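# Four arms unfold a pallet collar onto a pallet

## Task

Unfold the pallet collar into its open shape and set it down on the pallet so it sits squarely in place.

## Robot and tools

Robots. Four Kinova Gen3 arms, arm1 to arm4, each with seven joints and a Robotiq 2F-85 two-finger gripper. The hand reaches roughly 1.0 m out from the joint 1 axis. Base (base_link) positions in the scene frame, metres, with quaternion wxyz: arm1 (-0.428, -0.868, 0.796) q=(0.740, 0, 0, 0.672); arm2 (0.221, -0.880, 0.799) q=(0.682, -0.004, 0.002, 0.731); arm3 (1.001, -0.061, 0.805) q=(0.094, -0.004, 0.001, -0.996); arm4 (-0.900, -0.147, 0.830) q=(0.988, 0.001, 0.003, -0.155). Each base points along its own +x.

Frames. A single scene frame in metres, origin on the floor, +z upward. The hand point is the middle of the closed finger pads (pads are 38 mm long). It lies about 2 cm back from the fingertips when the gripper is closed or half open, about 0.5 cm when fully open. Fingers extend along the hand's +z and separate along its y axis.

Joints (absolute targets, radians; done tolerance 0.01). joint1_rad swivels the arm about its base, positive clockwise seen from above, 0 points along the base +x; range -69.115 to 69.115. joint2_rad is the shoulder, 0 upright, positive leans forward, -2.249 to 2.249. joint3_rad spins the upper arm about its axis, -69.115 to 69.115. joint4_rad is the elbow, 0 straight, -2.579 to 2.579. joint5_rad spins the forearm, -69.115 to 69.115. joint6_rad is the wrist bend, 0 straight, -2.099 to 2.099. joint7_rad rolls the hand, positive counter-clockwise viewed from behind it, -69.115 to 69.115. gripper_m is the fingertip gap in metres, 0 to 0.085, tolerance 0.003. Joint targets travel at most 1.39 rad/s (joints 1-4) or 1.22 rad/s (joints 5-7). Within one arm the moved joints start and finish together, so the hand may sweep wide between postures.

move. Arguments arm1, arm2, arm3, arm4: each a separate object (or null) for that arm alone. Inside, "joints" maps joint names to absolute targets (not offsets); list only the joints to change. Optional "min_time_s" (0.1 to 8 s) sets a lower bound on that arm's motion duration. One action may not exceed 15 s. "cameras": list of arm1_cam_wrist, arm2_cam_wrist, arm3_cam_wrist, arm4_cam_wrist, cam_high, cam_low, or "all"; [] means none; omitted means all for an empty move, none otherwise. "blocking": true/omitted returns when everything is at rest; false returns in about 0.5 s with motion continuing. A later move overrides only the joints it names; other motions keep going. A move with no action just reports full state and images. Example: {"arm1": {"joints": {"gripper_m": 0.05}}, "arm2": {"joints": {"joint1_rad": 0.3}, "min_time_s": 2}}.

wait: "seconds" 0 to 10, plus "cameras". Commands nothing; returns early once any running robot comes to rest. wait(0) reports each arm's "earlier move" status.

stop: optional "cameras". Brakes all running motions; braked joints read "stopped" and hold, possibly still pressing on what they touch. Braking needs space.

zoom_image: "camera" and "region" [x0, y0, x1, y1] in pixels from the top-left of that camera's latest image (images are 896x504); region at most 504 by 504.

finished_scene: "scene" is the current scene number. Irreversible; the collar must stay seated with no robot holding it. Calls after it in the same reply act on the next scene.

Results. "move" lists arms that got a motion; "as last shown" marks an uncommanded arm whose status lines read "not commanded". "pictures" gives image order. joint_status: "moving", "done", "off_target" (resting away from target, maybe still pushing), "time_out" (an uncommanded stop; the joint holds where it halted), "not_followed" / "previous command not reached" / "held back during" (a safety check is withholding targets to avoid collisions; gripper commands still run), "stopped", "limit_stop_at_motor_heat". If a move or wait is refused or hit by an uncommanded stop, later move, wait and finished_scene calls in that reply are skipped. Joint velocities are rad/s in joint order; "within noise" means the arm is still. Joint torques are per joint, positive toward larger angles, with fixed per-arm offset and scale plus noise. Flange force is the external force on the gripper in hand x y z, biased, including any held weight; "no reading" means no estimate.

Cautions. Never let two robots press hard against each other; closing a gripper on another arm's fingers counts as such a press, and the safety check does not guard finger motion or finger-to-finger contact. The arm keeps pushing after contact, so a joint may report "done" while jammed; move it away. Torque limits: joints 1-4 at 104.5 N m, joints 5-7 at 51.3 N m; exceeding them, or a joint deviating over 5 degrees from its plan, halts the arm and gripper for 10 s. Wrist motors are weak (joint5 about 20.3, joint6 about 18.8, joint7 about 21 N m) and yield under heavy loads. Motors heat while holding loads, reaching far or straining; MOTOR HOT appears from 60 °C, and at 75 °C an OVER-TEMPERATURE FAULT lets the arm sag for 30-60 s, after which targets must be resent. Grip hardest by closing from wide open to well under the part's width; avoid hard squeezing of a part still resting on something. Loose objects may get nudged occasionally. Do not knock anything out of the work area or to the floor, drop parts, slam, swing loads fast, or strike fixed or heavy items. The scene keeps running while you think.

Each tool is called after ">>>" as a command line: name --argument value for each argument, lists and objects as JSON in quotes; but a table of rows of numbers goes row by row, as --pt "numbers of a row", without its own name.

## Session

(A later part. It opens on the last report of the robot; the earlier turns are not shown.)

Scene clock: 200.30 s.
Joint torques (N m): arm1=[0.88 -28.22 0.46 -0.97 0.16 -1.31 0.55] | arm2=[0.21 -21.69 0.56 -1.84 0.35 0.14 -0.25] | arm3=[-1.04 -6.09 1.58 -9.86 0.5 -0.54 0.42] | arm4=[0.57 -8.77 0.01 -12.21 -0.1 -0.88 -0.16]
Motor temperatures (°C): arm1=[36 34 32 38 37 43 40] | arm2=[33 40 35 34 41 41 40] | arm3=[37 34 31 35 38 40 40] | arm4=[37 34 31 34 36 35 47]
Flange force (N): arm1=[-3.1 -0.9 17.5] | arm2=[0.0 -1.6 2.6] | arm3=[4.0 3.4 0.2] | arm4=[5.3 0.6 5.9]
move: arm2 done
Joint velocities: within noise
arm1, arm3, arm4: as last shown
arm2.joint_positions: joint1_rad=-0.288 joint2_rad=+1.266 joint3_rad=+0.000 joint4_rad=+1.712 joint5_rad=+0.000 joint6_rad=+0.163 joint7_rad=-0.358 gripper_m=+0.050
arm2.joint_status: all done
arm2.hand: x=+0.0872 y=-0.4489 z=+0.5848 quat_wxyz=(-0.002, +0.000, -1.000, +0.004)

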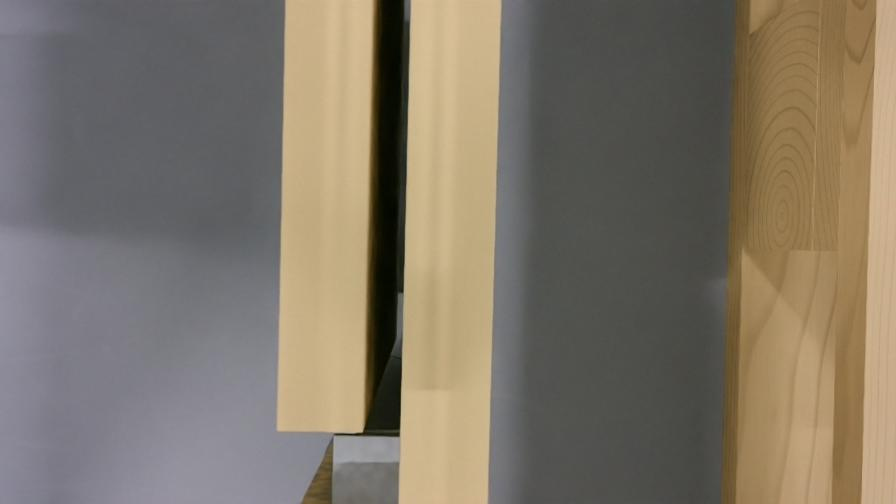

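>>> wait --seconds 0.1 --cameras '["cam_low","arm3_cam_wrist","arm4_cam_wrist"]'

>>> zoom_image --camera "cam_low" --region '[270, 180, 430, 300]'

>>> zoom_image --camera "cam_low" --region '[420, 200, 540, 300]'

Scene clock: 205.77 s.
Joint torques (N m): arm1=[0.86 -28.17 0.52 -0.96 0.2 -1.36 0.54] | arm2=[0.19 -21.76 0.56 -1.9 0.35 0.09 -0.26] | arm3=[-0.94 -6.11 1.49 -9.85 0.58 -0.57 0.37] | arm4=[0.6 -8.8 0 -12.24 -0.08 -0.89 -0.18]
Motor temperatures (°C): arm1=[36 35 32 38 37 43 40] | arm2=[33 40 35 34 41 41 40] | arm3=[37 34 31 35 38 40 40] | arm4=[37 34 31 34 36 35 47]
Flange force (N): arm1=[-3.1 -1.1 17.4] | arm2=[-0.1 -1.7 2.6] | arm3=[3.9 3.1 0.1] | arm4=[5.3 0.6 6.0]
Joint velocities: within noise
arm1.joint_positions: joint1_rad=-0.166 joint2_rad=+1.436 joint3_rad=+0.000 joint4_rad=+1.705 joint5_rad=+0.000 joint6_rad=+0.000 joint7_rad=+3.077 gripper_m=+0.042
arm1.joint_status: not commanded
arm1.hand: x=-0.4323 y=-0.4500 z=+0.5111 quat_wxyz=(+0.000, +1.000, +0.002, +0.000)
arm2.joint_positions: joint1_rad=-0.288 joint2_rad=+1.266 joint3_rad=+0.000 joint4_rad=+1.712 joint5_rad=+0.000 joint6_rad=+0.163 joint7_rad=-0.358 gripper_m=+0.050
arm2.joint_status: all done
arm2.hand: x=+0.0872 y=-0.4489 z=+0.5848 quat_wxyz=(-0.002, +0.000, -1.000, +0.004)
arm3.joint_positions: joint1_rad=+0.211 joint2_rad=-0.100 joint3_rad=+0.000 joint4_rad=+1.600 joint5_rad=+0.000 joint6_rad=+1.290 joint7_rad=+1.571 gripper_m=+0.085
arm3.joint_status: not commanded
arm3.hand: x=+0.6262 y=-0.0283 z=+1.2411 quat_wxyz=(+0.002, -0.984, +0.011, +0.179)
arm4.joint_positions: joint1_rad=-0.400 joint2_rad=-0.100 joint3_rad=+0.000 joint4_rad=+1.600 joint5_rad=+0.000 joint6_rad=+1.290 joint7_rad=+1.571 gripper_m=+0.085
arm4.joint_status: not commanded
arm4.hand: x=-0.5181 y=-0.1390 z=+1.2615 quat_wxyz=(-0.172, +0.044, -0.984, -0.009)
wait: 0.10 s; at rest from the start
pictures: arm3_cam_wrist, arm4_cam_wrist, cam_low

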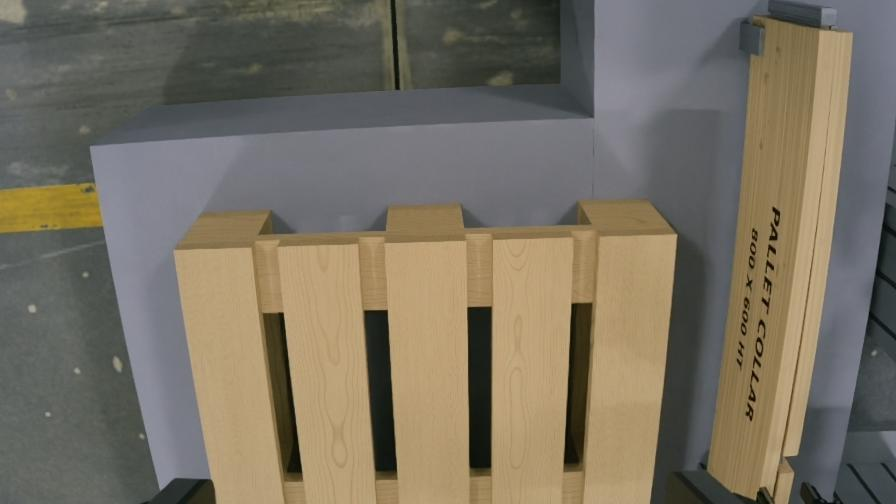

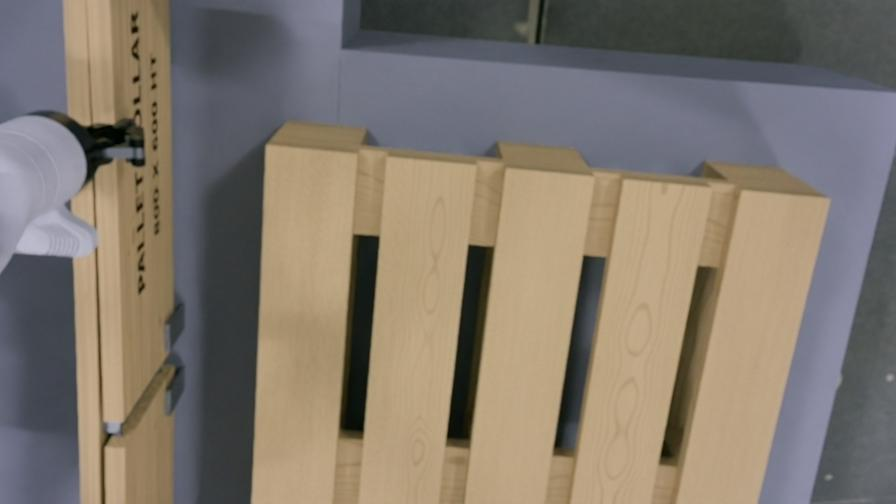

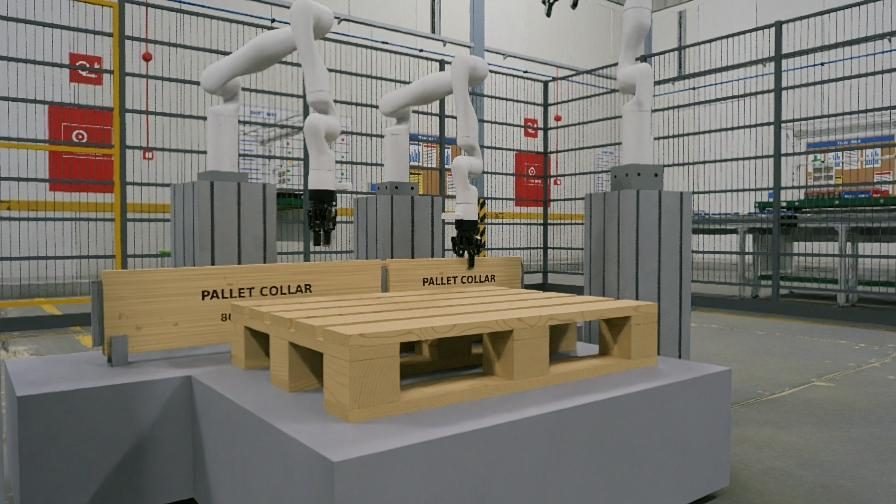

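Scaled by 3.150 from the camera's image (finer frame: 1280x720).

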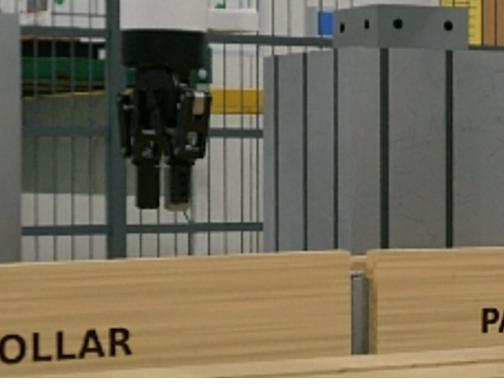

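Scaled by 4.200 from the camera's image (finer frame: 1280x720).

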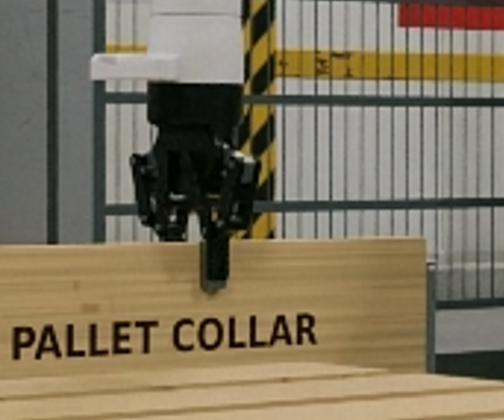

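>>> move --arm2 '{"joints":{"joint1_rad":-0.2883,"joint2_rad":1.3761,"joint4_rad":1.6391,"joint6_rad":0.1264,"joint7_rad":-0.3576},"min_time_s":1.5}' --cameras '["cam_low","arm2_cam_wrist"]'

>>> zoom_image --camera "cam_low" --region '[290, 200, 390, 300]'

Scene clock: 211.47 s.
Joint torques (N m): arm1=[0.85 -28.21 0.47 -1 0.17 -1.32 0.51] | arm2=[0.2 -21.94 0.58 -1.54 0.37 0.08 -0.25] | arm3=[-1.06 -6.08 1.44 -9.84 0.47 -0.54 0.39] | arm4=[0.57 -8.8 0.01 -12.22 -0.11 -0.89 -0.18]
Motor temperatures (°C): arm1=[36 35 32 38 37 43 40] | arm2=[33 40 35 34 41 41 40] | arm3=[37 34 31 35 38 40 40] | arm4=[37 34 31 34 36 35 47]
Flange force (N): arm1=[-3.0 -0.8 17.4] | arm2=[0.0 -1.7 2.5] | arm3=[4.0 3.0 0.2] | arm4=[5.2 0.6 6.0]
move: arm2 done
Joint velocities: within noise
arm1, arm3, arm4: as last shown
arm2.joint_positions: joint1_rad=-0.288 joint2_rad=+1.376 joint3_rad=+0.000 joint4_rad=+1.639 joint5_rad=+0.000 joint6_rad=+0.126 joint7_rad=-0.358 gripper_m=+0.050
arm2.joint_status: all done
arm2.hand: x=+0.0874 y=-0.4494 z=+0.5383 quat_wxyz=(-0.002, +0.000, -1.000, +0.004)
pictures: arm2_cam_wrist, cam_low

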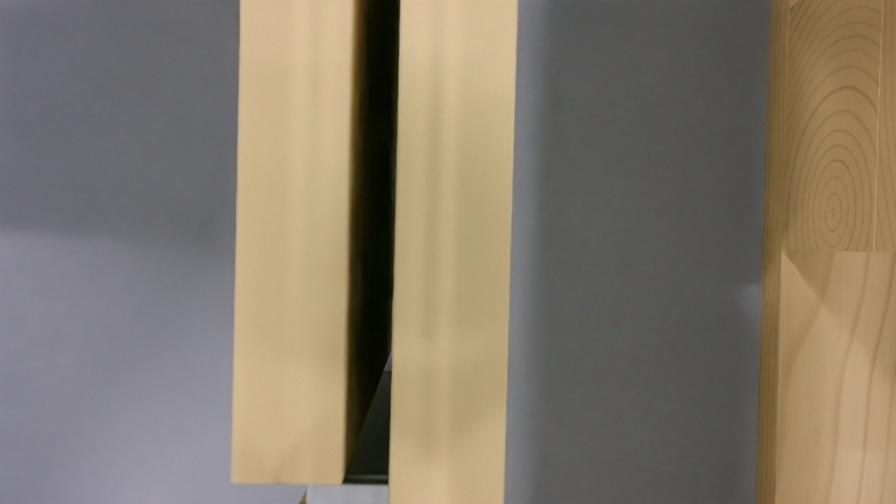

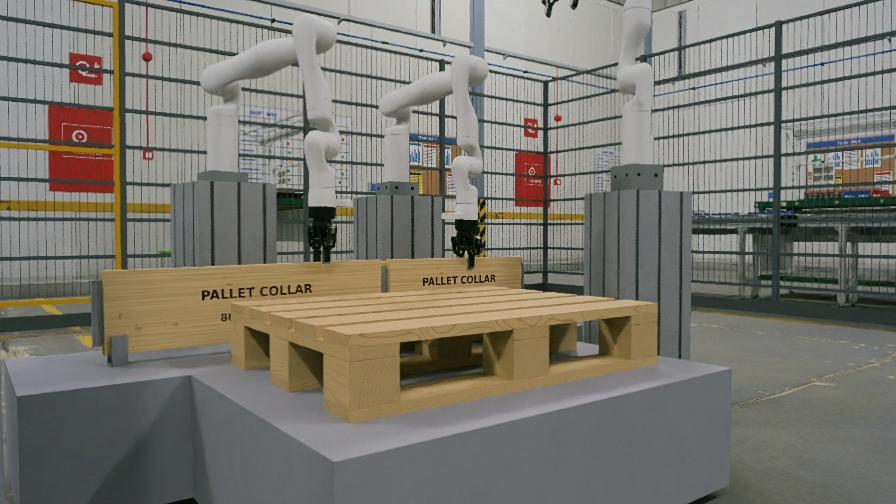

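Scaled by 5.040 from the camera's image (finer frame: 1280x720).

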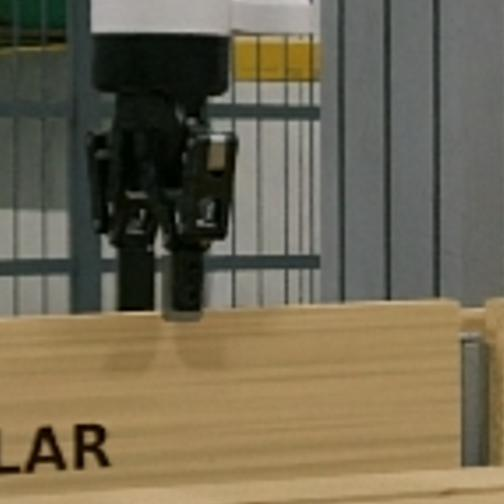

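>>> zoom_image --camera "cam_low" --region '[305, 245, 345, 280]'

Scaled by 12.600 from the camera's image (finer frame: 1280x720).

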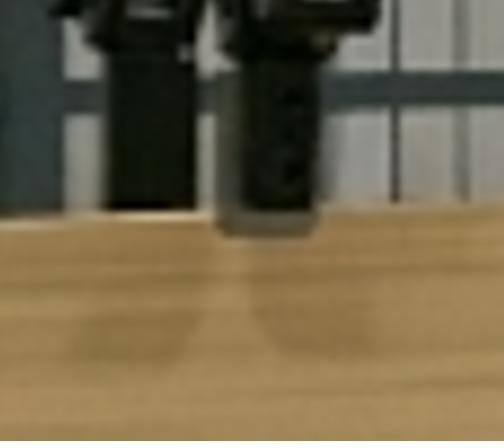

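>>> move --arm2 '{"joints":{"joint2_rad":1.3995,"joint4_rad":1.6213,"joint6_rad":0.1208},"min_time_s":1}'

>>> move --arm2 '{"joints":{"gripper_m":0.012}}' --cameras '["cam_low","arm2_cam_wrist","arm4_cam_wrist"]'

>>> zoom_image --camera "cam_low" --region '[290, 230, 350, 280]'

Scene clock: 219.23 s.
Joint torques (N m): arm1=[0.9 -28.19 0.5 -1.05 0.17 -1.34 0.54] | arm2=[0.19 -21.95 0.56 -1.49 0.37 0.09 -0.23] | arm3=[-0.92 -6.15 1.47 -9.83 0.5 -0.49 0.37] | arm4=[0.55 -8.82 0.03 -12.23 -0.12 -0.89 -0.18]
Motor temperatures (°C): arm1=[36 35 32 37 37 43 40] | arm2=[33 40 35 34 41 41 40] | arm3=[37 34 31 35 38 40 40] | arm4=[37 34 31 34 36 35 47]
Flange force (N): arm1=[-3.1 -0.7 17.3] | arm2=[0.0 -1.7 2.3] | arm3=[3.8 3.1 0.4] | arm4=[5.2 0.6 6.0]
move: arm2 done
Joint velocities: within noise
arm1, arm3, arm4: as last shown
arm2.joint_positions: joint1_rad=-0.288 joint2_rad=+1.399 joint3_rad=+0.000 joint4_rad=+1.621 joint5_rad=+0.000 joint6_rad=+0.121 joint7_rad=-0.358 gripper_m=+0.050
arm2.joint_status: all done
arm2.hand: x=+0.0874 y=-0.4494 z=+0.5284 quat_wxyz=(-0.002, +0.000, -1.000, +0.004)
pictures: none

Scene clock: 220.07 s.
Joint torques (N m): arm1=[1.17 -29 0.57 -0.8 -0.05 -1.34 0.27] | arm2=[-0.35 -18.69 -0.38 -1.9 0.25 -0.26 -0.32] | arm3=[-0.99 -6.12 1.45 -9.82 0.55 -0.49 0.35] | arm4=[0.58 -8.83 0.04 -12.25 -0.1 -0.89 -0.17]
Motor temperatures (°C): arm1=[36 36 32 37 37 43 40] | arm2=[33 40 35 34 41 41 40] | arm3=[37 34 31 35 38 40 40] | arm4=[37 34 31 34 36 35 47]
Flange force (N): arm1=[-3.2 -1.5 19.7] | arm2=[-1.6 -2.4 -6.3] | arm3=[3.9 2.9 0.3] | arm4=[5.3 0.7 6.0]
move: arm2 off_target
Joint velocities: within noise
arm1, arm3, arm4: as last shown
arm2.joint_positions: joint1_rad=-0.288 joint2_rad=+1.399 joint3_rad=+0.000 joint4_rad=+1.621 joint5_rad=+0.000 joint6_rad=+0.121 joint7_rad=-0.358 gripper_m=+0.019
arm2.joint_status: gripper_m off_target (ended at +0.019, target +0.012)
arm2.hand: x=+0.0874 y=-0.4494 z=+0.5284 quat_wxyz=(-0.002, +0.000, -1.000, +0.004)
pictures: arm2_cam_wrist, arm4_cam_wrist, cam_low

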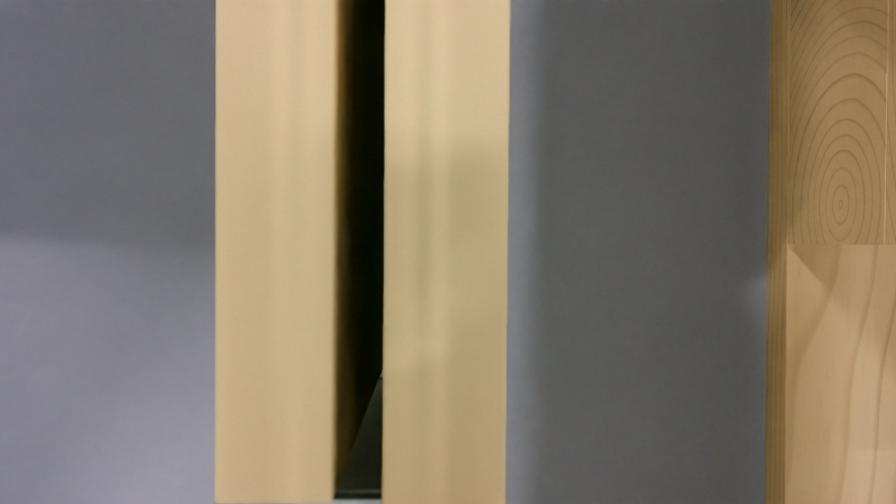

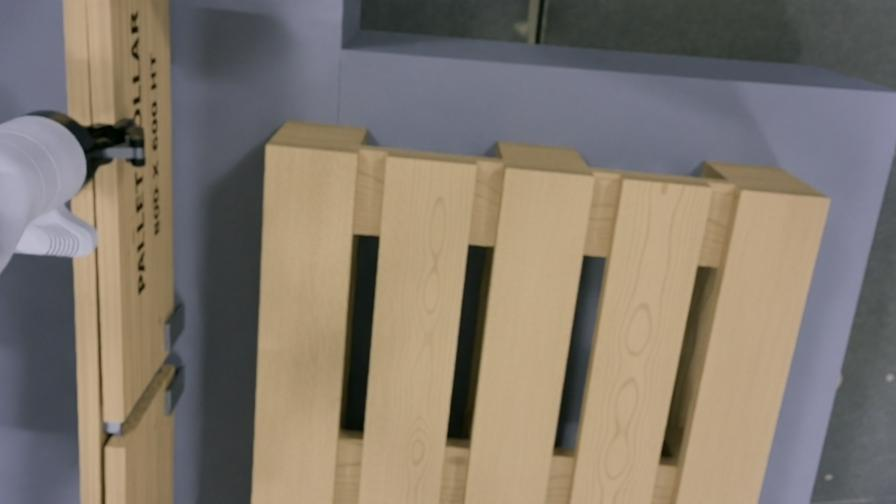

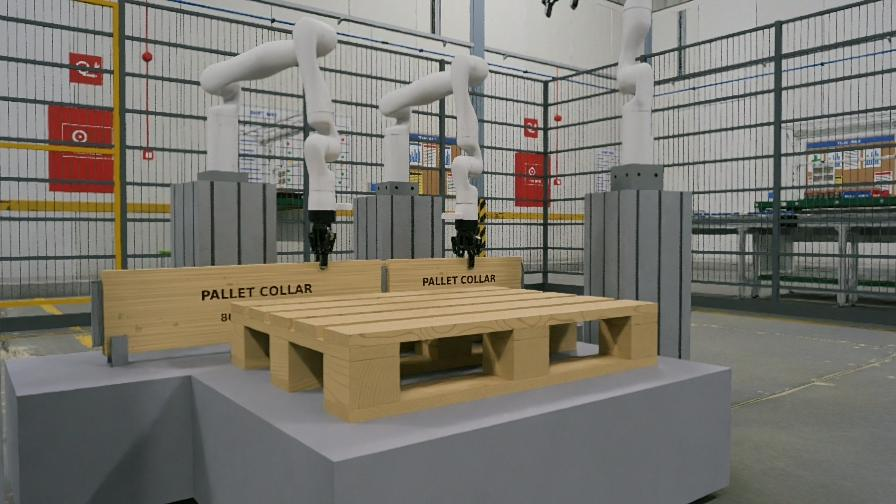

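Scaled by 8.400 from the camera's image (finer frame: 1280x720).

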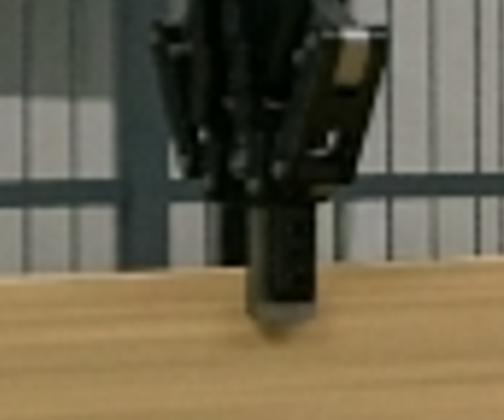

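>>> move --arm1 '{"joints":{"joint2_rad":1.4387,"joint4_rad":1.7037,"joint6_rad":-0.0008},"min_time_s":0.5}'

Scene clock: 225.20 s.
Joint torques (N m): arm1=[2.52 -24.94 2.75 -0.55 0.27 -1.14 0.57] | arm2=[0.47 -22.07 0.85 -0.92 0.32 0.43 -0.26] | arm3=[-0.98 -6.16 1.52 -9.93 0.48 -0.51 0.41] | arm4=[0.61 -8.81 0.02 -12.22 -0.12 -0.92 -0.17]
Motor temperatures (°C): arm1=[36 36 32 37 37 43 40] | arm2=[33 40 35 34 41 41 40] | arm3=[37 34 31 35 38 40 40] | arm4=[37 34 31 34 36 35 47]
Flange force (N): arm1=[-7.2 -1.4 10.5] | arm2=[0.8 -1.0 3.9] | arm3=[4.1 3.3 0.6] | arm4=[5.2 0.6 5.9]
move: arm1 done
Joint velocities: within noise
arm1.joint_positions: joint1_rad=-0.166 joint2_rad=+1.439 joint3_rad=+0.000 joint4_rad=+1.704 joint5_rad=+0.000 joint6_rad=-0.001 joint7_rad=+3.077 gripper_m=+0.042
arm1.joint_status: all done
arm1.hand: x=-0.4323 y=-0.4501 z=+0.5101 quat_wxyz=(+0.000, +1.000, +0.002, +0.000)
arm2, arm3, arm4: as last shown
pictures: none

>>> move --arm1 '{"joints":{"joint2_rad":1.4411,"joint4_rad":1.7019,"joint6_rad":-0.0014},"min_time_s":0.5}'

>>> move --arm1 '{"joints":{"gripper_m":0.085}}'

>>> move --arm2 '{"joints":{"joint1_rad":-0.2735,"joint2_rad":1.4041,"joint4_rad":1.5564,"joint6_rad":0.1811,"joint7_rad":-0.3428},"min_time_s":1.5}' --cameras '["cam_low","arm1_cam_wrist","arm2_cam_wrist","arm4_cam_wrist"]'

Scene clock: 227.90 s.
Joint torques (N m): arm1=[3.22 -23.93 3.83 -0.6 0.25 -1.22 0.63] | arm2=[0.41 -22.5 0.8 -0.91 0.35 0.46 -0.27] | arm3=[-0.94 -6.12 1.44 -9.89 0.54 -0.47 0.36] | arm4=[0.57 -8.82 0.03 -12.25 -0.1 -0.89 -0.18]
Motor temperatures (°C): arm1=[36 36 32 37 37 43 40] | arm2=[33 40 35 34 41 41 40] | arm3=[37 34 31 35 38 40 40] | arm4=[37 34 31 34 36 35 47]
Flange force (N): arm1=[-8.9 -1.4 8.0] | arm2=[0.7 -0.9 4.9] | arm3=[4.1 2.9 0.6] | arm4=[5.3 0.6 6.0]
move: arm1 done
Joint velocities: within noise
arm1.joint_positions: joint1_rad=-0.166 joint2_rad=+1.441 joint3_rad=+0.000 joint4_rad=+1.702 joint5_rad=+0.000 joint6_rad=-0.001 joint7_rad=+3.077 gripper_m=+0.042
arm1.joint_status: all done
arm1.hand: x=-0.4323 y=-0.4501 z=+0.5091 quat_wxyz=(+0.000, +1.000, +0.002, +0.000)
arm2.joint_positions: joint1_rad=-0.288 joint2_rad=+1.400 joint3_rad=+0.000 joint4_rad=+1.621 joint5_rad=+0.000 joint6_rad=+0.121 joint7_rad=-0.358 gripper_m=+0.019
arm2.joint_status: not commanded
arm2.hand: x=+0.0875 y=-0.4495 z=+0.5283 quat_wxyz=(-0.002, +0.000, -1.000, +0.004)
arm3, arm4: as last shown
pictures: none

Scene clock: 228.90 s.
Joint torques (N m): arm1=[-0.04 -20.18 -0.59 0.21 -0.13 -0.07 0.25] | arm2=[-0.12 -38.13 0.37 -3.12 0.3 -0.21 -0.27] | arm3=[-0.96 -6.09 1.52 -9.88 0.56 -0.51 0.38] | arm4=[0.59 -8.79 0.02 -12.24 -0.09 -0.9 -0.15]
Motor temperatures (°C): arm1=[36 36 32 37 37 43 40] | arm2=[33 40 35 34 41 41 40] | arm3=[37 34 31 35 38 40 40] | arm4=[37 34 31 34 36 35 47]
Flange force (N): arm1=[-0.2 -0.8 1.1] | arm2=[-0.6 -1.4 37.5] | arm3=[4.1 3.2 0.4] | arm4=[5.3 0.7 6.0]
move: arm1 done
Joint velocities: within noise
arm1.joint_positions: joint1_rad=-0.166 joint2_rad=+1.441 joint3_rad=+0.000 joint4_rad=+1.702 joint5_rad=+0.000 joint6_rad=-0.001 joint7_rad=+3.077 gripper_m=+0.085
arm1.joint_status: all done
arm1.hand: x=-0.4323 y=-0.4502 z=+0.5091 quat_wxyz=(+0.000, +1.000, +0.002, +0.000)
arm2.joint_positions: joint1_rad=-0.288 joint2_rad=+1.399 joint3_rad=+0.000 joint4_rad=+1.621 joint5_rad=+0.000 joint6_rad=+0.121 joint7_rad=-0.358 gripper_m=+0.019
arm2.joint_status: not commanded
arm2.hand: x=+0.0875 y=-0.4494 z=+0.5284 quat_wxyz=(-0.002, +0.000, -1.000, +0.004)
arm3, arm4: as last shown
pictures: none

Scene clock: 230.70 s.
Joint torques (N m): arm1=[-0.08 -20.16 -0.6 0.14 -0.09 -0.09 0.29] | arm2=[-0.1 -38.93 0.27 -4.26 0.16 -0.24 -0.34] | arm3=[-0.92 -6.07 1.46 -9.89 0.5 -0.58 0.36] | arm4=[0.57 -8.8 0.04 -12.26 -0.08 -0.9 -0.16]
Motor temperatures (°C): arm1=[36 36 32 37 37 43 40] | arm2=[33 40 35 34 41 41 40] | arm3=[37 34 31 35 38 40 40] | arm4=[37 34 31 34 36 35 47]
Flange force (N): arm1=[-0.2 -0.7 0.9] | arm2=[-0.8 -1.2 36.5] | arm3=[4.1 3.1 0.2] | arm4=[5.4 0.7 6.0]
move: arm2 done
Joint velocities: within noise
arm1, arm3, arm4: as last shown
arm1.hand: x=-0.4323 y=-0.4501 z=+0.5091 quat_wxyz=(+0.000, +1.000, +0.002, +0.000)
arm2.joint_positions: joint1_rad=-0.273 joint2_rad=+1.404 joint3_rad=+0.000 joint4_rad=+1.556 joint5_rad=+0.000 joint6_rad=+0.181 joint7_rad=-0.343 gripper_m=+0.019
arm2.joint_status: all done
arm2.hand: x=+0.0875 y=-0.4295 z=+0.5291 quat_wxyz=(-0.002, +0.000, -1.000, +0.004)
pictures: arm1_cam_wrist, arm2_cam_wrist, arm4_cam_wrist, cam_low

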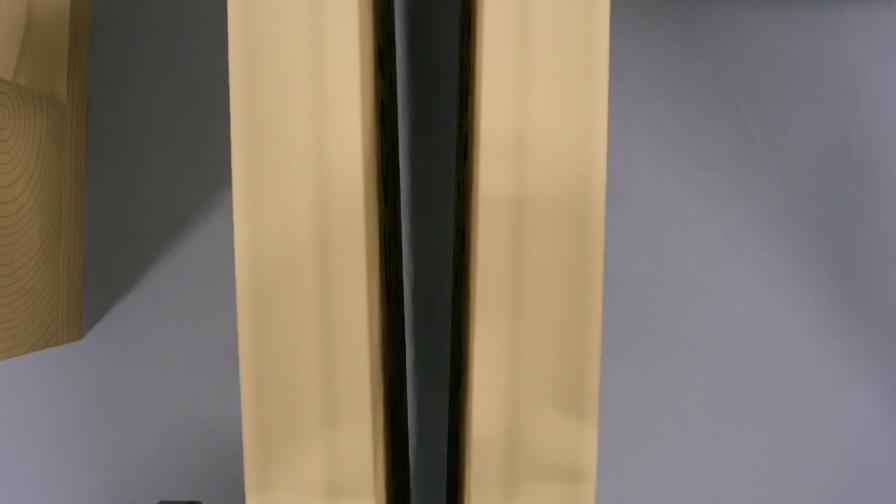

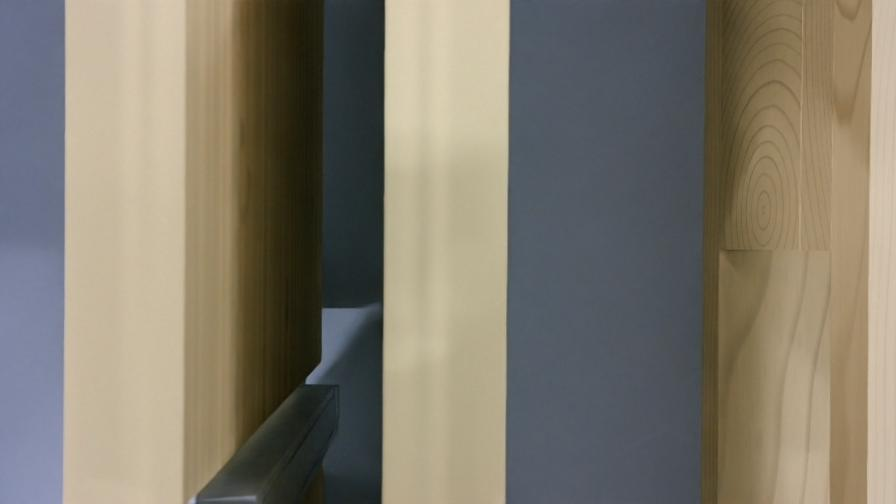

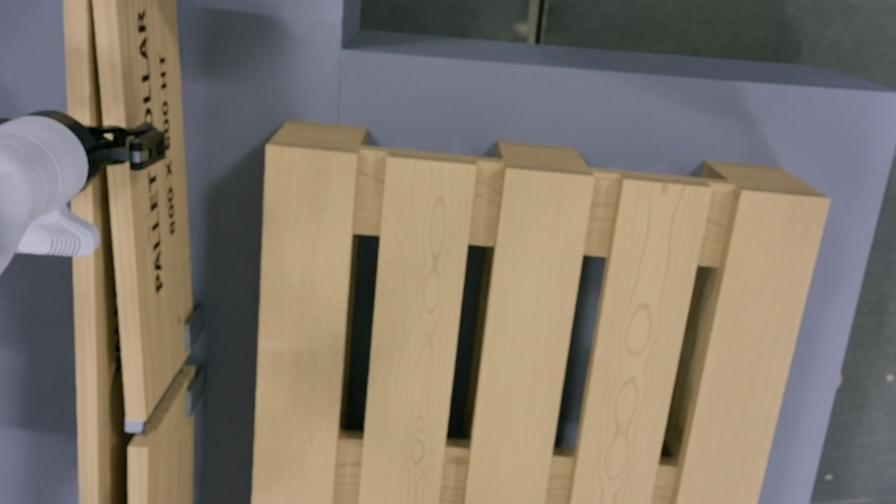

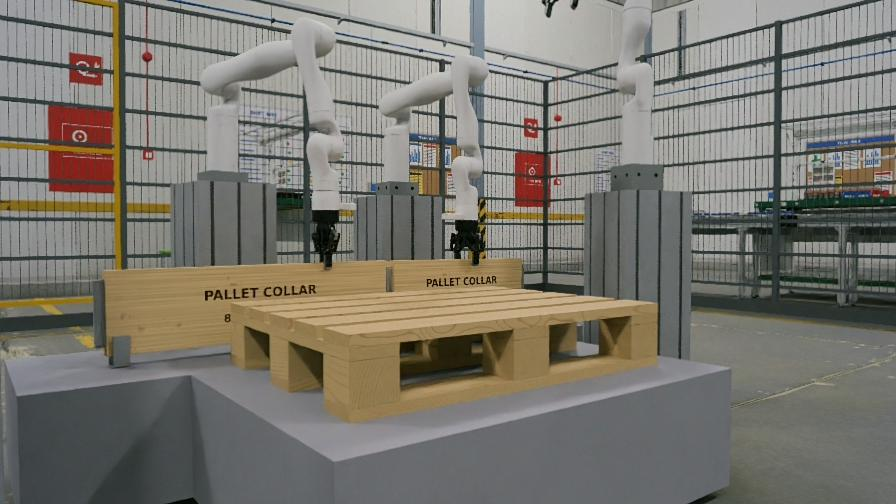

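>>> move --arm1 '{"joints":{"joint2_rad":1.2566,"joint4_rad":1.8305,"joint6_rad":0.0545},"min_time_s":1}'

>>> move --arm1 '{"joints":{"joint1_rad":0.3677,"joint2_rad":1.2338,"joint4_rad":1.7075,"joint6_rad":0.2003,"joint7_rad":3.6055,"gripper_m":0.045},"min_time_s":1.5}' --cameras '["arm1_cam_wrist","arm2_cam_wrist","arm4_cam_wrist"]'

Scene clock: 236.27 s.
Joint torques (N m): arm1=[-0.07 -19.91 -0.63 -0.31 -0.13 -0.16 0.26] | arm2=[-0.11 -38.93 0.23 -4.26 0.14 -0.24 -0.34] | arm3=[-0.91 -6.11 1.42 -9.81 0.53 -0.56 0.36] | arm4=[0.61 -8.78 0.02 -12.23 -0.1 -0.91 -0.17]
Motor temperatures (°C): arm1=[36 36 32 37 37 43 40] | arm2=[33 41 35 34 41 41 40] | arm3=[37 34 31 35 38 40 40] | arm4=[37 34 31 34 36 35 47]
Flange force (N): arm1=[-0.2 -1.1 0.9] | arm2=[-0.8 -1.2 36.5] | arm3=[3.8 2.9 0.1] | arm4=[5.3 0.7 5.9]
move: arm1 done
Joint velocities: within noise
arm1.joint_positions: joint1_rad=-0.166 joint2_rad=+1.257 joint3_rad=+0.000 joint4_rad=+1.831 joint5_rad=+0.000 joint6_rad=+0.055 joint7_rad=+3.077 gripper_m=+0.085
arm1.joint_status: all done
arm1.hand: x=-0.4323 y=-0.4497 z=+0.5852 quat_wxyz=(+0.000, +1.000, +0.002, +0.000)
arm2: as last shown
arm3.joint_positions: joint1_rad=+0.211 joint2_rad=-0.100 joint3_rad=+0.000 joint4_rad=+1.600 joint5_rad=+0.000 joint6_rad=+1.290 joint7_rad=+1.571 gripper_m=+0.085
arm3.joint_status: not commanded
arm3.hand: x=+0.6262 y=-0.0283 z=+1.2411 quat_wxyz=(+0.002, -0.984, +0.011, +0.179)
arm4.joint_positions: joint1_rad=-0.400 joint2_rad=-0.100 joint3_rad=+0.000 joint4_rad=+1.600 joint5_rad=+0.000 joint6_rad=+1.290 joint7_rad=+1.571 gripper_m=+0.085
arm4.joint_status: not commanded
arm4.hand: x=-0.5181 y=-0.1390 z=+1.2615 quat_wxyz=(-0.172, +0.044, -0.984, -0.009)
pictures: none

Scene clock: 238.10 s.
Joint torques (N m): arm1=[-0.04 -21.03 -0.63 -1.62 -0.09 -0.23 0.26] | arm2=[-0.16 -38.95 0.28 -4.3 0.18 -0.23 -0.33] | arm3=[-0.95 -6.1 1.48 -9.91 0.55 -0.52 0.39] | arm4=[0.56 -8.75 0.02 -12.23 -0.13 -0.89 -0.19]
Motor temperatures (°C): arm1=[36 36 32 37 37 43 40] | arm2=[33 41 35 34 41 41 40] | arm3=[37 34 31 35 38 40 40] | arm4=[37 34 31 34 36 35 47]
Flange force (N): arm1=[0.2 -1.4 0.7] | arm2=[-0.9 -1.3 36.5] | arm3=[4.2 3.1 0.4] | arm4=[5.4 0.6 6.0]
move: arm1 done
Joint velocities: within noise
arm1.joint_positions: joint1_rad=+0.368 joint2_rad=+1.234 joint3_rad=+0.000 joint4_rad=+1.707 joint5_rad=+0.000 joint6_rad=+0.200 joint7_rad=+3.606 gripper_m=+0.045
arm1.joint_status: all done
arm1.hand: x=-0.2001 y=-0.4678 z=+0.6002 quat_wxyz=(+0.000, +1.000, +0.000, +0.000)
arm2, arm3, arm4: as last shown

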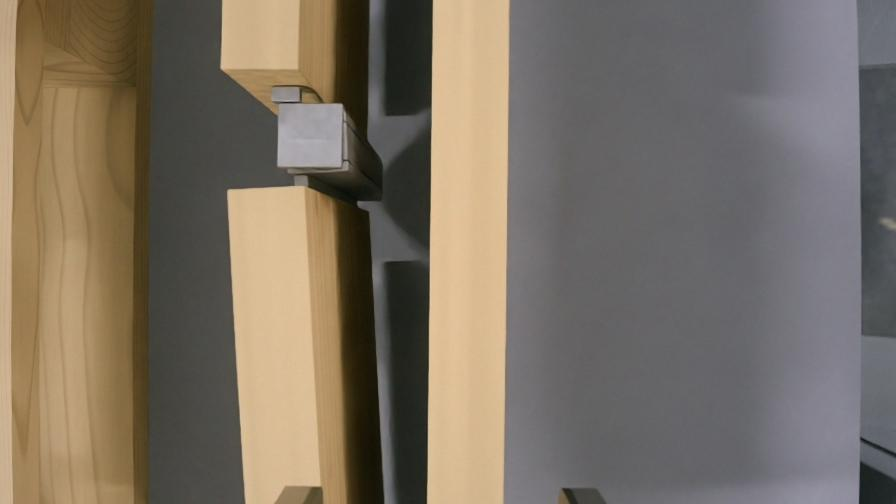

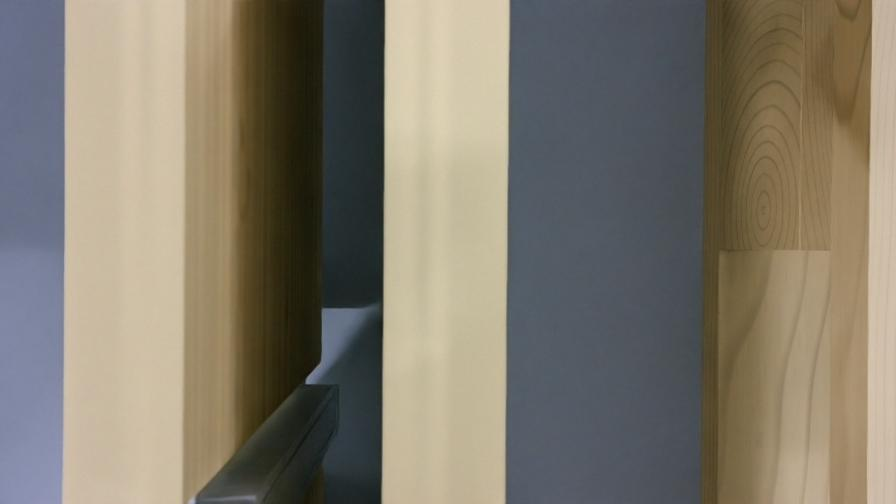

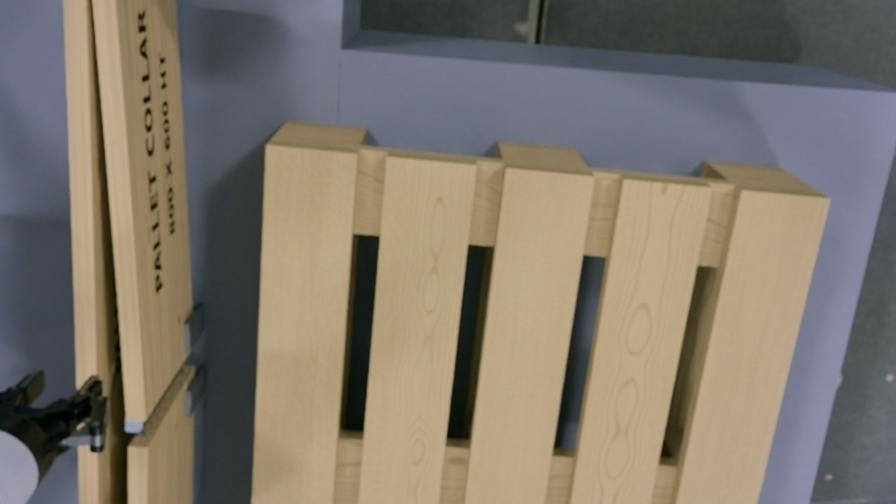

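>>> zoom_image --camera "arm1_cam_wrist" --region '[400, 150, 560, 350]'

>>> zoom_image --camera "arm1_cam_wrist" --region '[210, 380, 630, 504]'

Scaled by 2.520 from the camera's image (finer frame: 1280x720).

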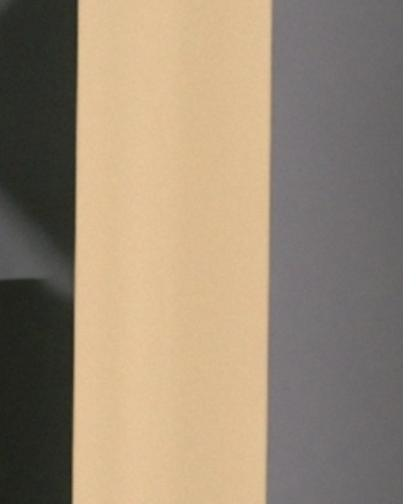

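Scaled by 1.200 from the camera's image (finer frame: 1280x720).

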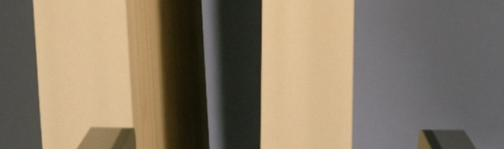

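>>> move --arm1 '{"joints":{"joint1_rad":0.374,"joint2_rad":1.4461,"joint4_rad":1.5785,"joint6_rad":0.117,"joint7_rad":3.6118},"min_time_s":1.5}'

>>> move --arm1 '{"joints":{"gripper_m":0.012}}' --cameras '["arm1_cam_wrist","cam_low"]'

>>> zoom_image --camera "cam_low" --region '[280, 200, 540, 330]'

Scene clock: 244.40 s.
Joint torques (N m): arm1=[-0.07 -21.16 -0.59 -0.78 -0.09 -0.04 0.29] | arm2=[-0.12 -38.92 0.22 -4.25 0.17 -0.23 -0.36] | arm3=[-0.94 -6.15 1.45 -9.86 0.49 -0.54 0.37] | arm4=[0.62 -8.78 0 -12.25 -0.1 -0.91 -0.18]
Motor temperatures (°C): arm1=[36 36 32 37 37 43 40] | arm2=[33 42 34 34 41 41 40] | arm3=[37 34 31 35 38 40 40] | arm4=[37 34 31 34 36 35 47]
Flange force (N): arm1=[0.2 -1.1 1.0] | arm2=[-0.8 -1.2 36.5] | arm3=[3.9 3.0 0.3] | arm4=[5.3 0.6 6.0]
move: arm1 done
Joint velocities: within noise
arm1.joint_positions: joint1_rad=+0.374 joint2_rad=+1.446 joint3_rad=+0.000 joint4_rad=+1.579 joint5_rad=+0.000 joint6_rad=+0.117 joint7_rad=+3.612 gripper_m=+0.045
arm1.joint_status: all done
arm1.hand: x=-0.2001 y=-0.4742 z=+0.5092 quat_wxyz=(+0.000, +1.000, +0.000, +0.000)
arm2, arm3, arm4: as last shown
arm2.hand: x=+0.0875 y=-0.4295 z=+0.5292 quat_wxyz=(-0.002, +0.000, -1.000, +0.004)
pictures: none

Scene clock: 245.17 s.
Joint torques (N m): arm1=[1.46 -19.26 1.79 -0.65 0.19 -0.18 0.37] | arm2=[-0.48 -38.66 -0.26 -3.98 0.13 0.08 -0.35] | arm3=[-0.96 -6.2 1.55 -9.77 0.48 -0.46 0.4] | arm4=[0.57 -8.82 0.03 -12.21 -0.12 -0.89 -0.18]
Motor temperatures (°C): arm1=[36 36 32 37 37 43 40] | arm2=[33 42 34 34 41 41 40] | arm3=[37 34 31 35 38 40 40] | arm4=[37 34 31 34 36 35 47]
Flange force (N): arm1=[-2.8 -3.0 -3.3] | arm2=[-1.5 -1.1 36.6] | arm3=[3.6 3.3 0.3] | arm4=[5.2 0.6 6.0]
move: arm1 off_target
Joint velocities: within noise
arm1.joint_positions: joint1_rad=+0.374 joint2_rad=+1.446 joint3_rad=+0.000 joint4_rad=+1.579 joint5_rad=+0.000 joint6_rad=+0.117 joint7_rad=+3.612 gripper_m=+0.019
arm1.joint_status: gripper_m off_target (ended at +0.019, target +0.012)
arm1.hand: x=-0.2001 y=-0.4741 z=+0.5092 quat_wxyz=(+0.000, +1.000, +0.000, +0.000)
arm2, arm3, arm4: as last shown
arm2.hand: x=+0.0874 y=-0.4295 z=+0.5292 quat_wxyz=(-0.002, +0.000, -1.000, +0.004)

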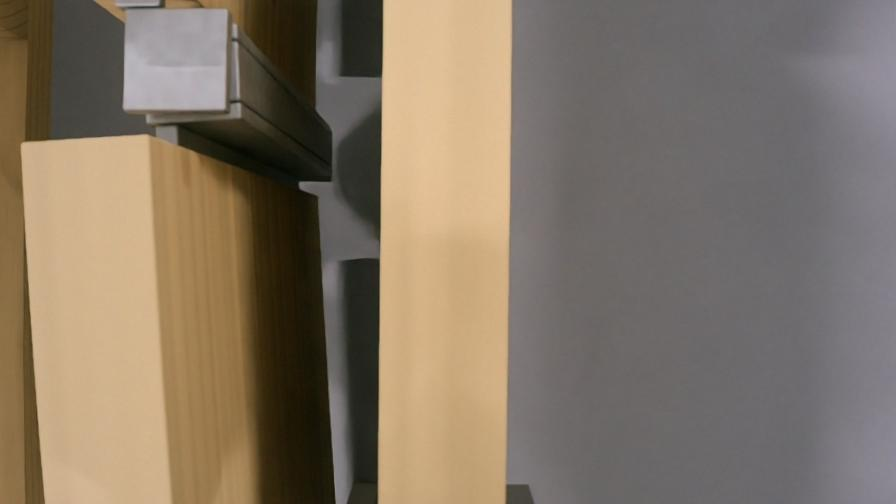

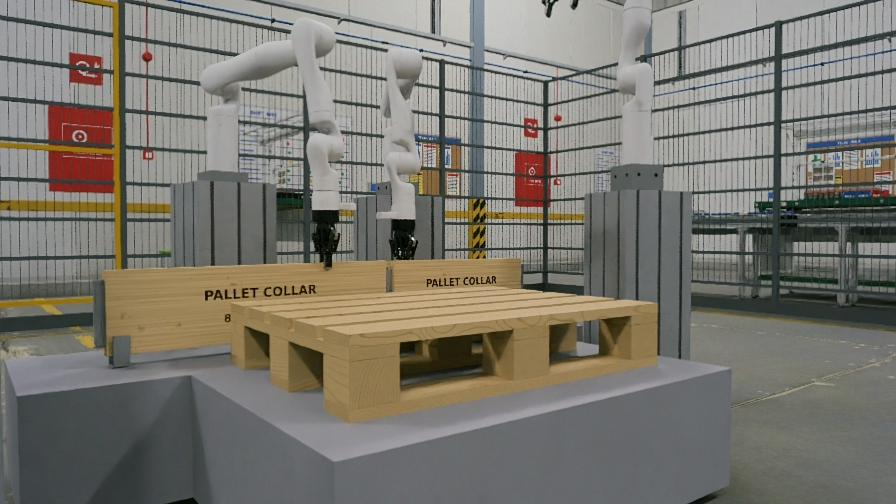

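Scaled by 1.938 from the camera's image (finer frame: 1280x720).

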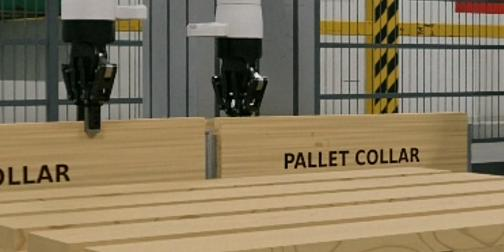

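>>> move --arm2 '{"joints":{"joint1_rad":-0.255,"joint2_rad":1.4269,"joint4_rad":1.4081,"joint6_rad":0.3066,"joint7_rad":-0.3243},"min_time_s":2}' --cameras '["arm1_cam_wrist","arm2_cam_wrist","arm4_cam_wrist","arm3_cam_wrist"]'

Scene clock: 250.37 s.
Joint torques (N m): arm1=[1.62 -19.18 2.06 -1 0.13 -0.25 0.36] | arm2=[-2.2 -41.29 -2.05 -6.79 -0.1 -0.23 -0.23] | arm3=[-0.96 -6.16 1.46 -9.89 0.56 -0.54 0.46] | arm4=[0.57 -8.82 0.02 -12.2 -0.09 -0.9 -0.16]
Motor temperatures (°C): arm1=[36 35 32 37 37 43 40] | arm2=[33 42 34 34 41 41 40] | arm3=[37 34 31 35 38 40 40] | arm4=[37 34 31 34 36 35 47]
Flange force (N): arm1=[-3.5 -2.3 -4.2] | arm2=[-4.6 -0.4 35.9] | arm3=[4.0 3.3 0.4] | arm4=[5.1 0.6 5.9]
move: arm2 done
Joint velocities: within noise
arm1, arm3, arm4: as last shown
arm1.hand: x=-0.2001 y=-0.4742 z=+0.5092 quat_wxyz=(+0.000, +1.000, +0.000, +0.000)
arm2.joint_positions: joint1_rad=-0.255 joint2_rad=+1.427 joint3_rad=+0.000 joint4_rad=+1.408 joint5_rad=+0.000 joint6_rad=+0.307 joint7_rad=-0.324 gripper_m=+0.019
arm2.joint_status: all done
arm2.hand: x=+0.0832 y=-0.3894 z=+0.5288 quat_wxyz=(-0.002, +0.000, -1.000, +0.004)
pictures: arm1_cam_wrist, arm2_cam_wrist, arm3_cam_wrist, arm4_cam_wrist

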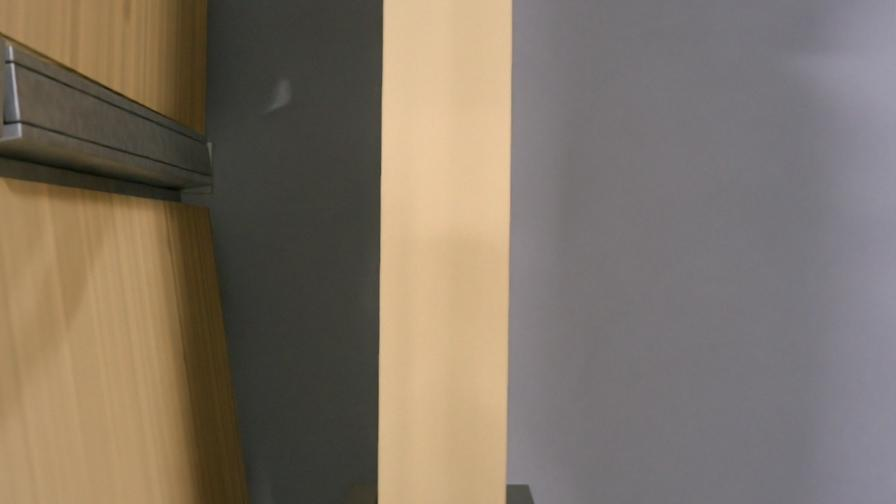

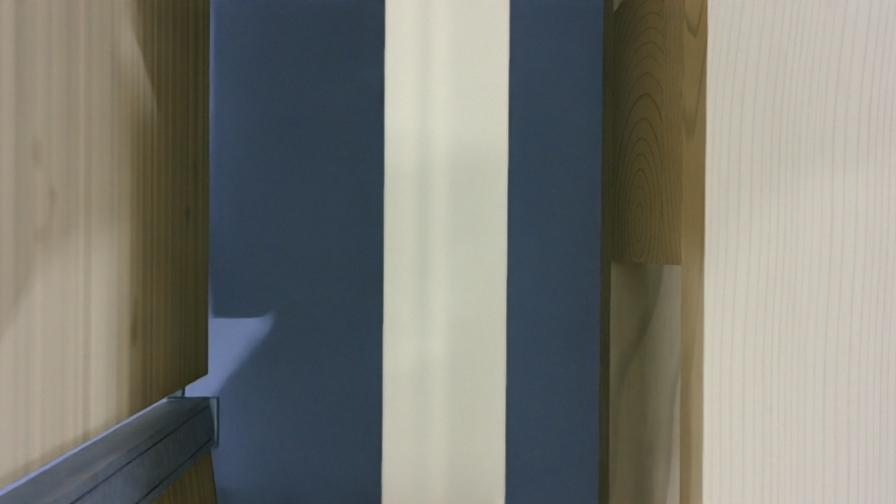

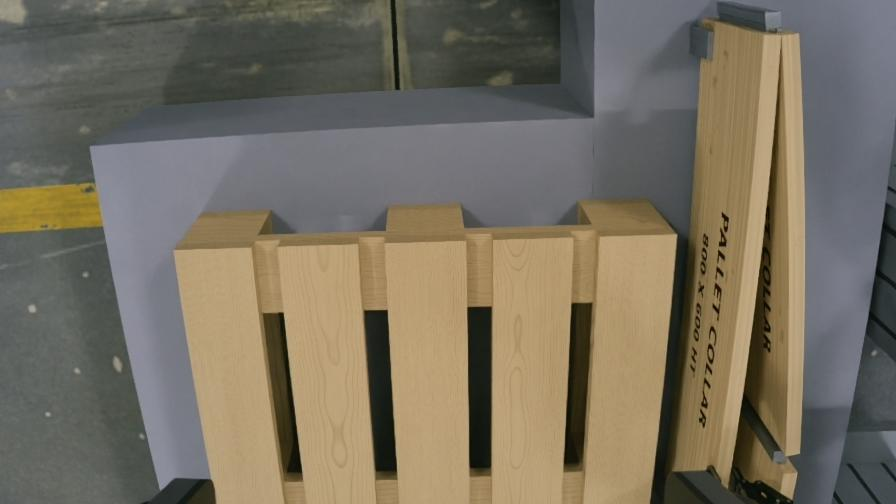

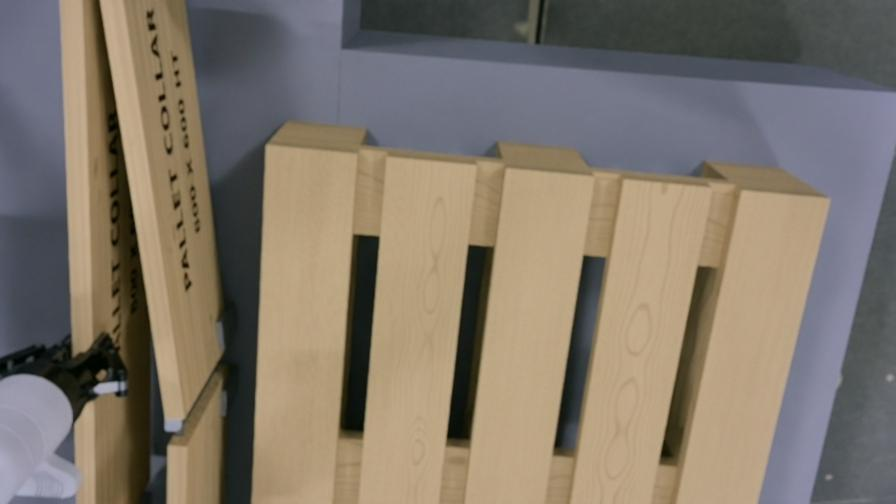

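>>> move --arm2 '{"joints":{"joint2_rad":1.4303,"joint4_rad":1.4054,"joint6_rad":0.3059},"min_time_s":0.6}'

Scene clock: 253.97 s.
Joint torques (N m): arm1=[1.6 -18.79 2.05 -0.11 0.19 0.21 0.36] | arm2=[-1.35 -34.61 -1.28 -5.32 -0.03 -0.15 -0.26] | arm3=[-0.93 -6.1 1.42 -9.84 0.5 -0.47 0.39] | arm4=[0.57 -8.79 0.04 -12.25 -0.1 -0.89 -0.16]
Motor temperatures (°C): arm1=[36 35 32 37 37 43 40] | arm2=[33 43 34 34 41 41 40] | arm3=[37 34 31 35 38 40 40] | arm4=[37 34 31 34 36 35 47]
Flange force (N): arm1=[-2.8 -3.6 -3.2] | arm2=[-2.9 -0.3 23.2] | arm3=[4.0 3.1 0.4] | arm4=[5.4 0.7 6.0]
move: arm2 done
Joint velocities: within noise
arm1, arm3, arm4: as last shown
arm2.joint_positions: joint1_rad=-0.255 joint2_rad=+1.430 joint3_rad=+0.000 joint4_rad=+1.405 joint5_rad=+0.000 joint6_rad=+0.306 joint7_rad=-0.324 gripper_m=+0.019
arm2.joint_status: all done
arm2.hand: x=+0.0832 y=-0.3894 z=+0.5274 quat_wxyz=(-0.002, +0.000, -1.000, +0.004)
pictures: none


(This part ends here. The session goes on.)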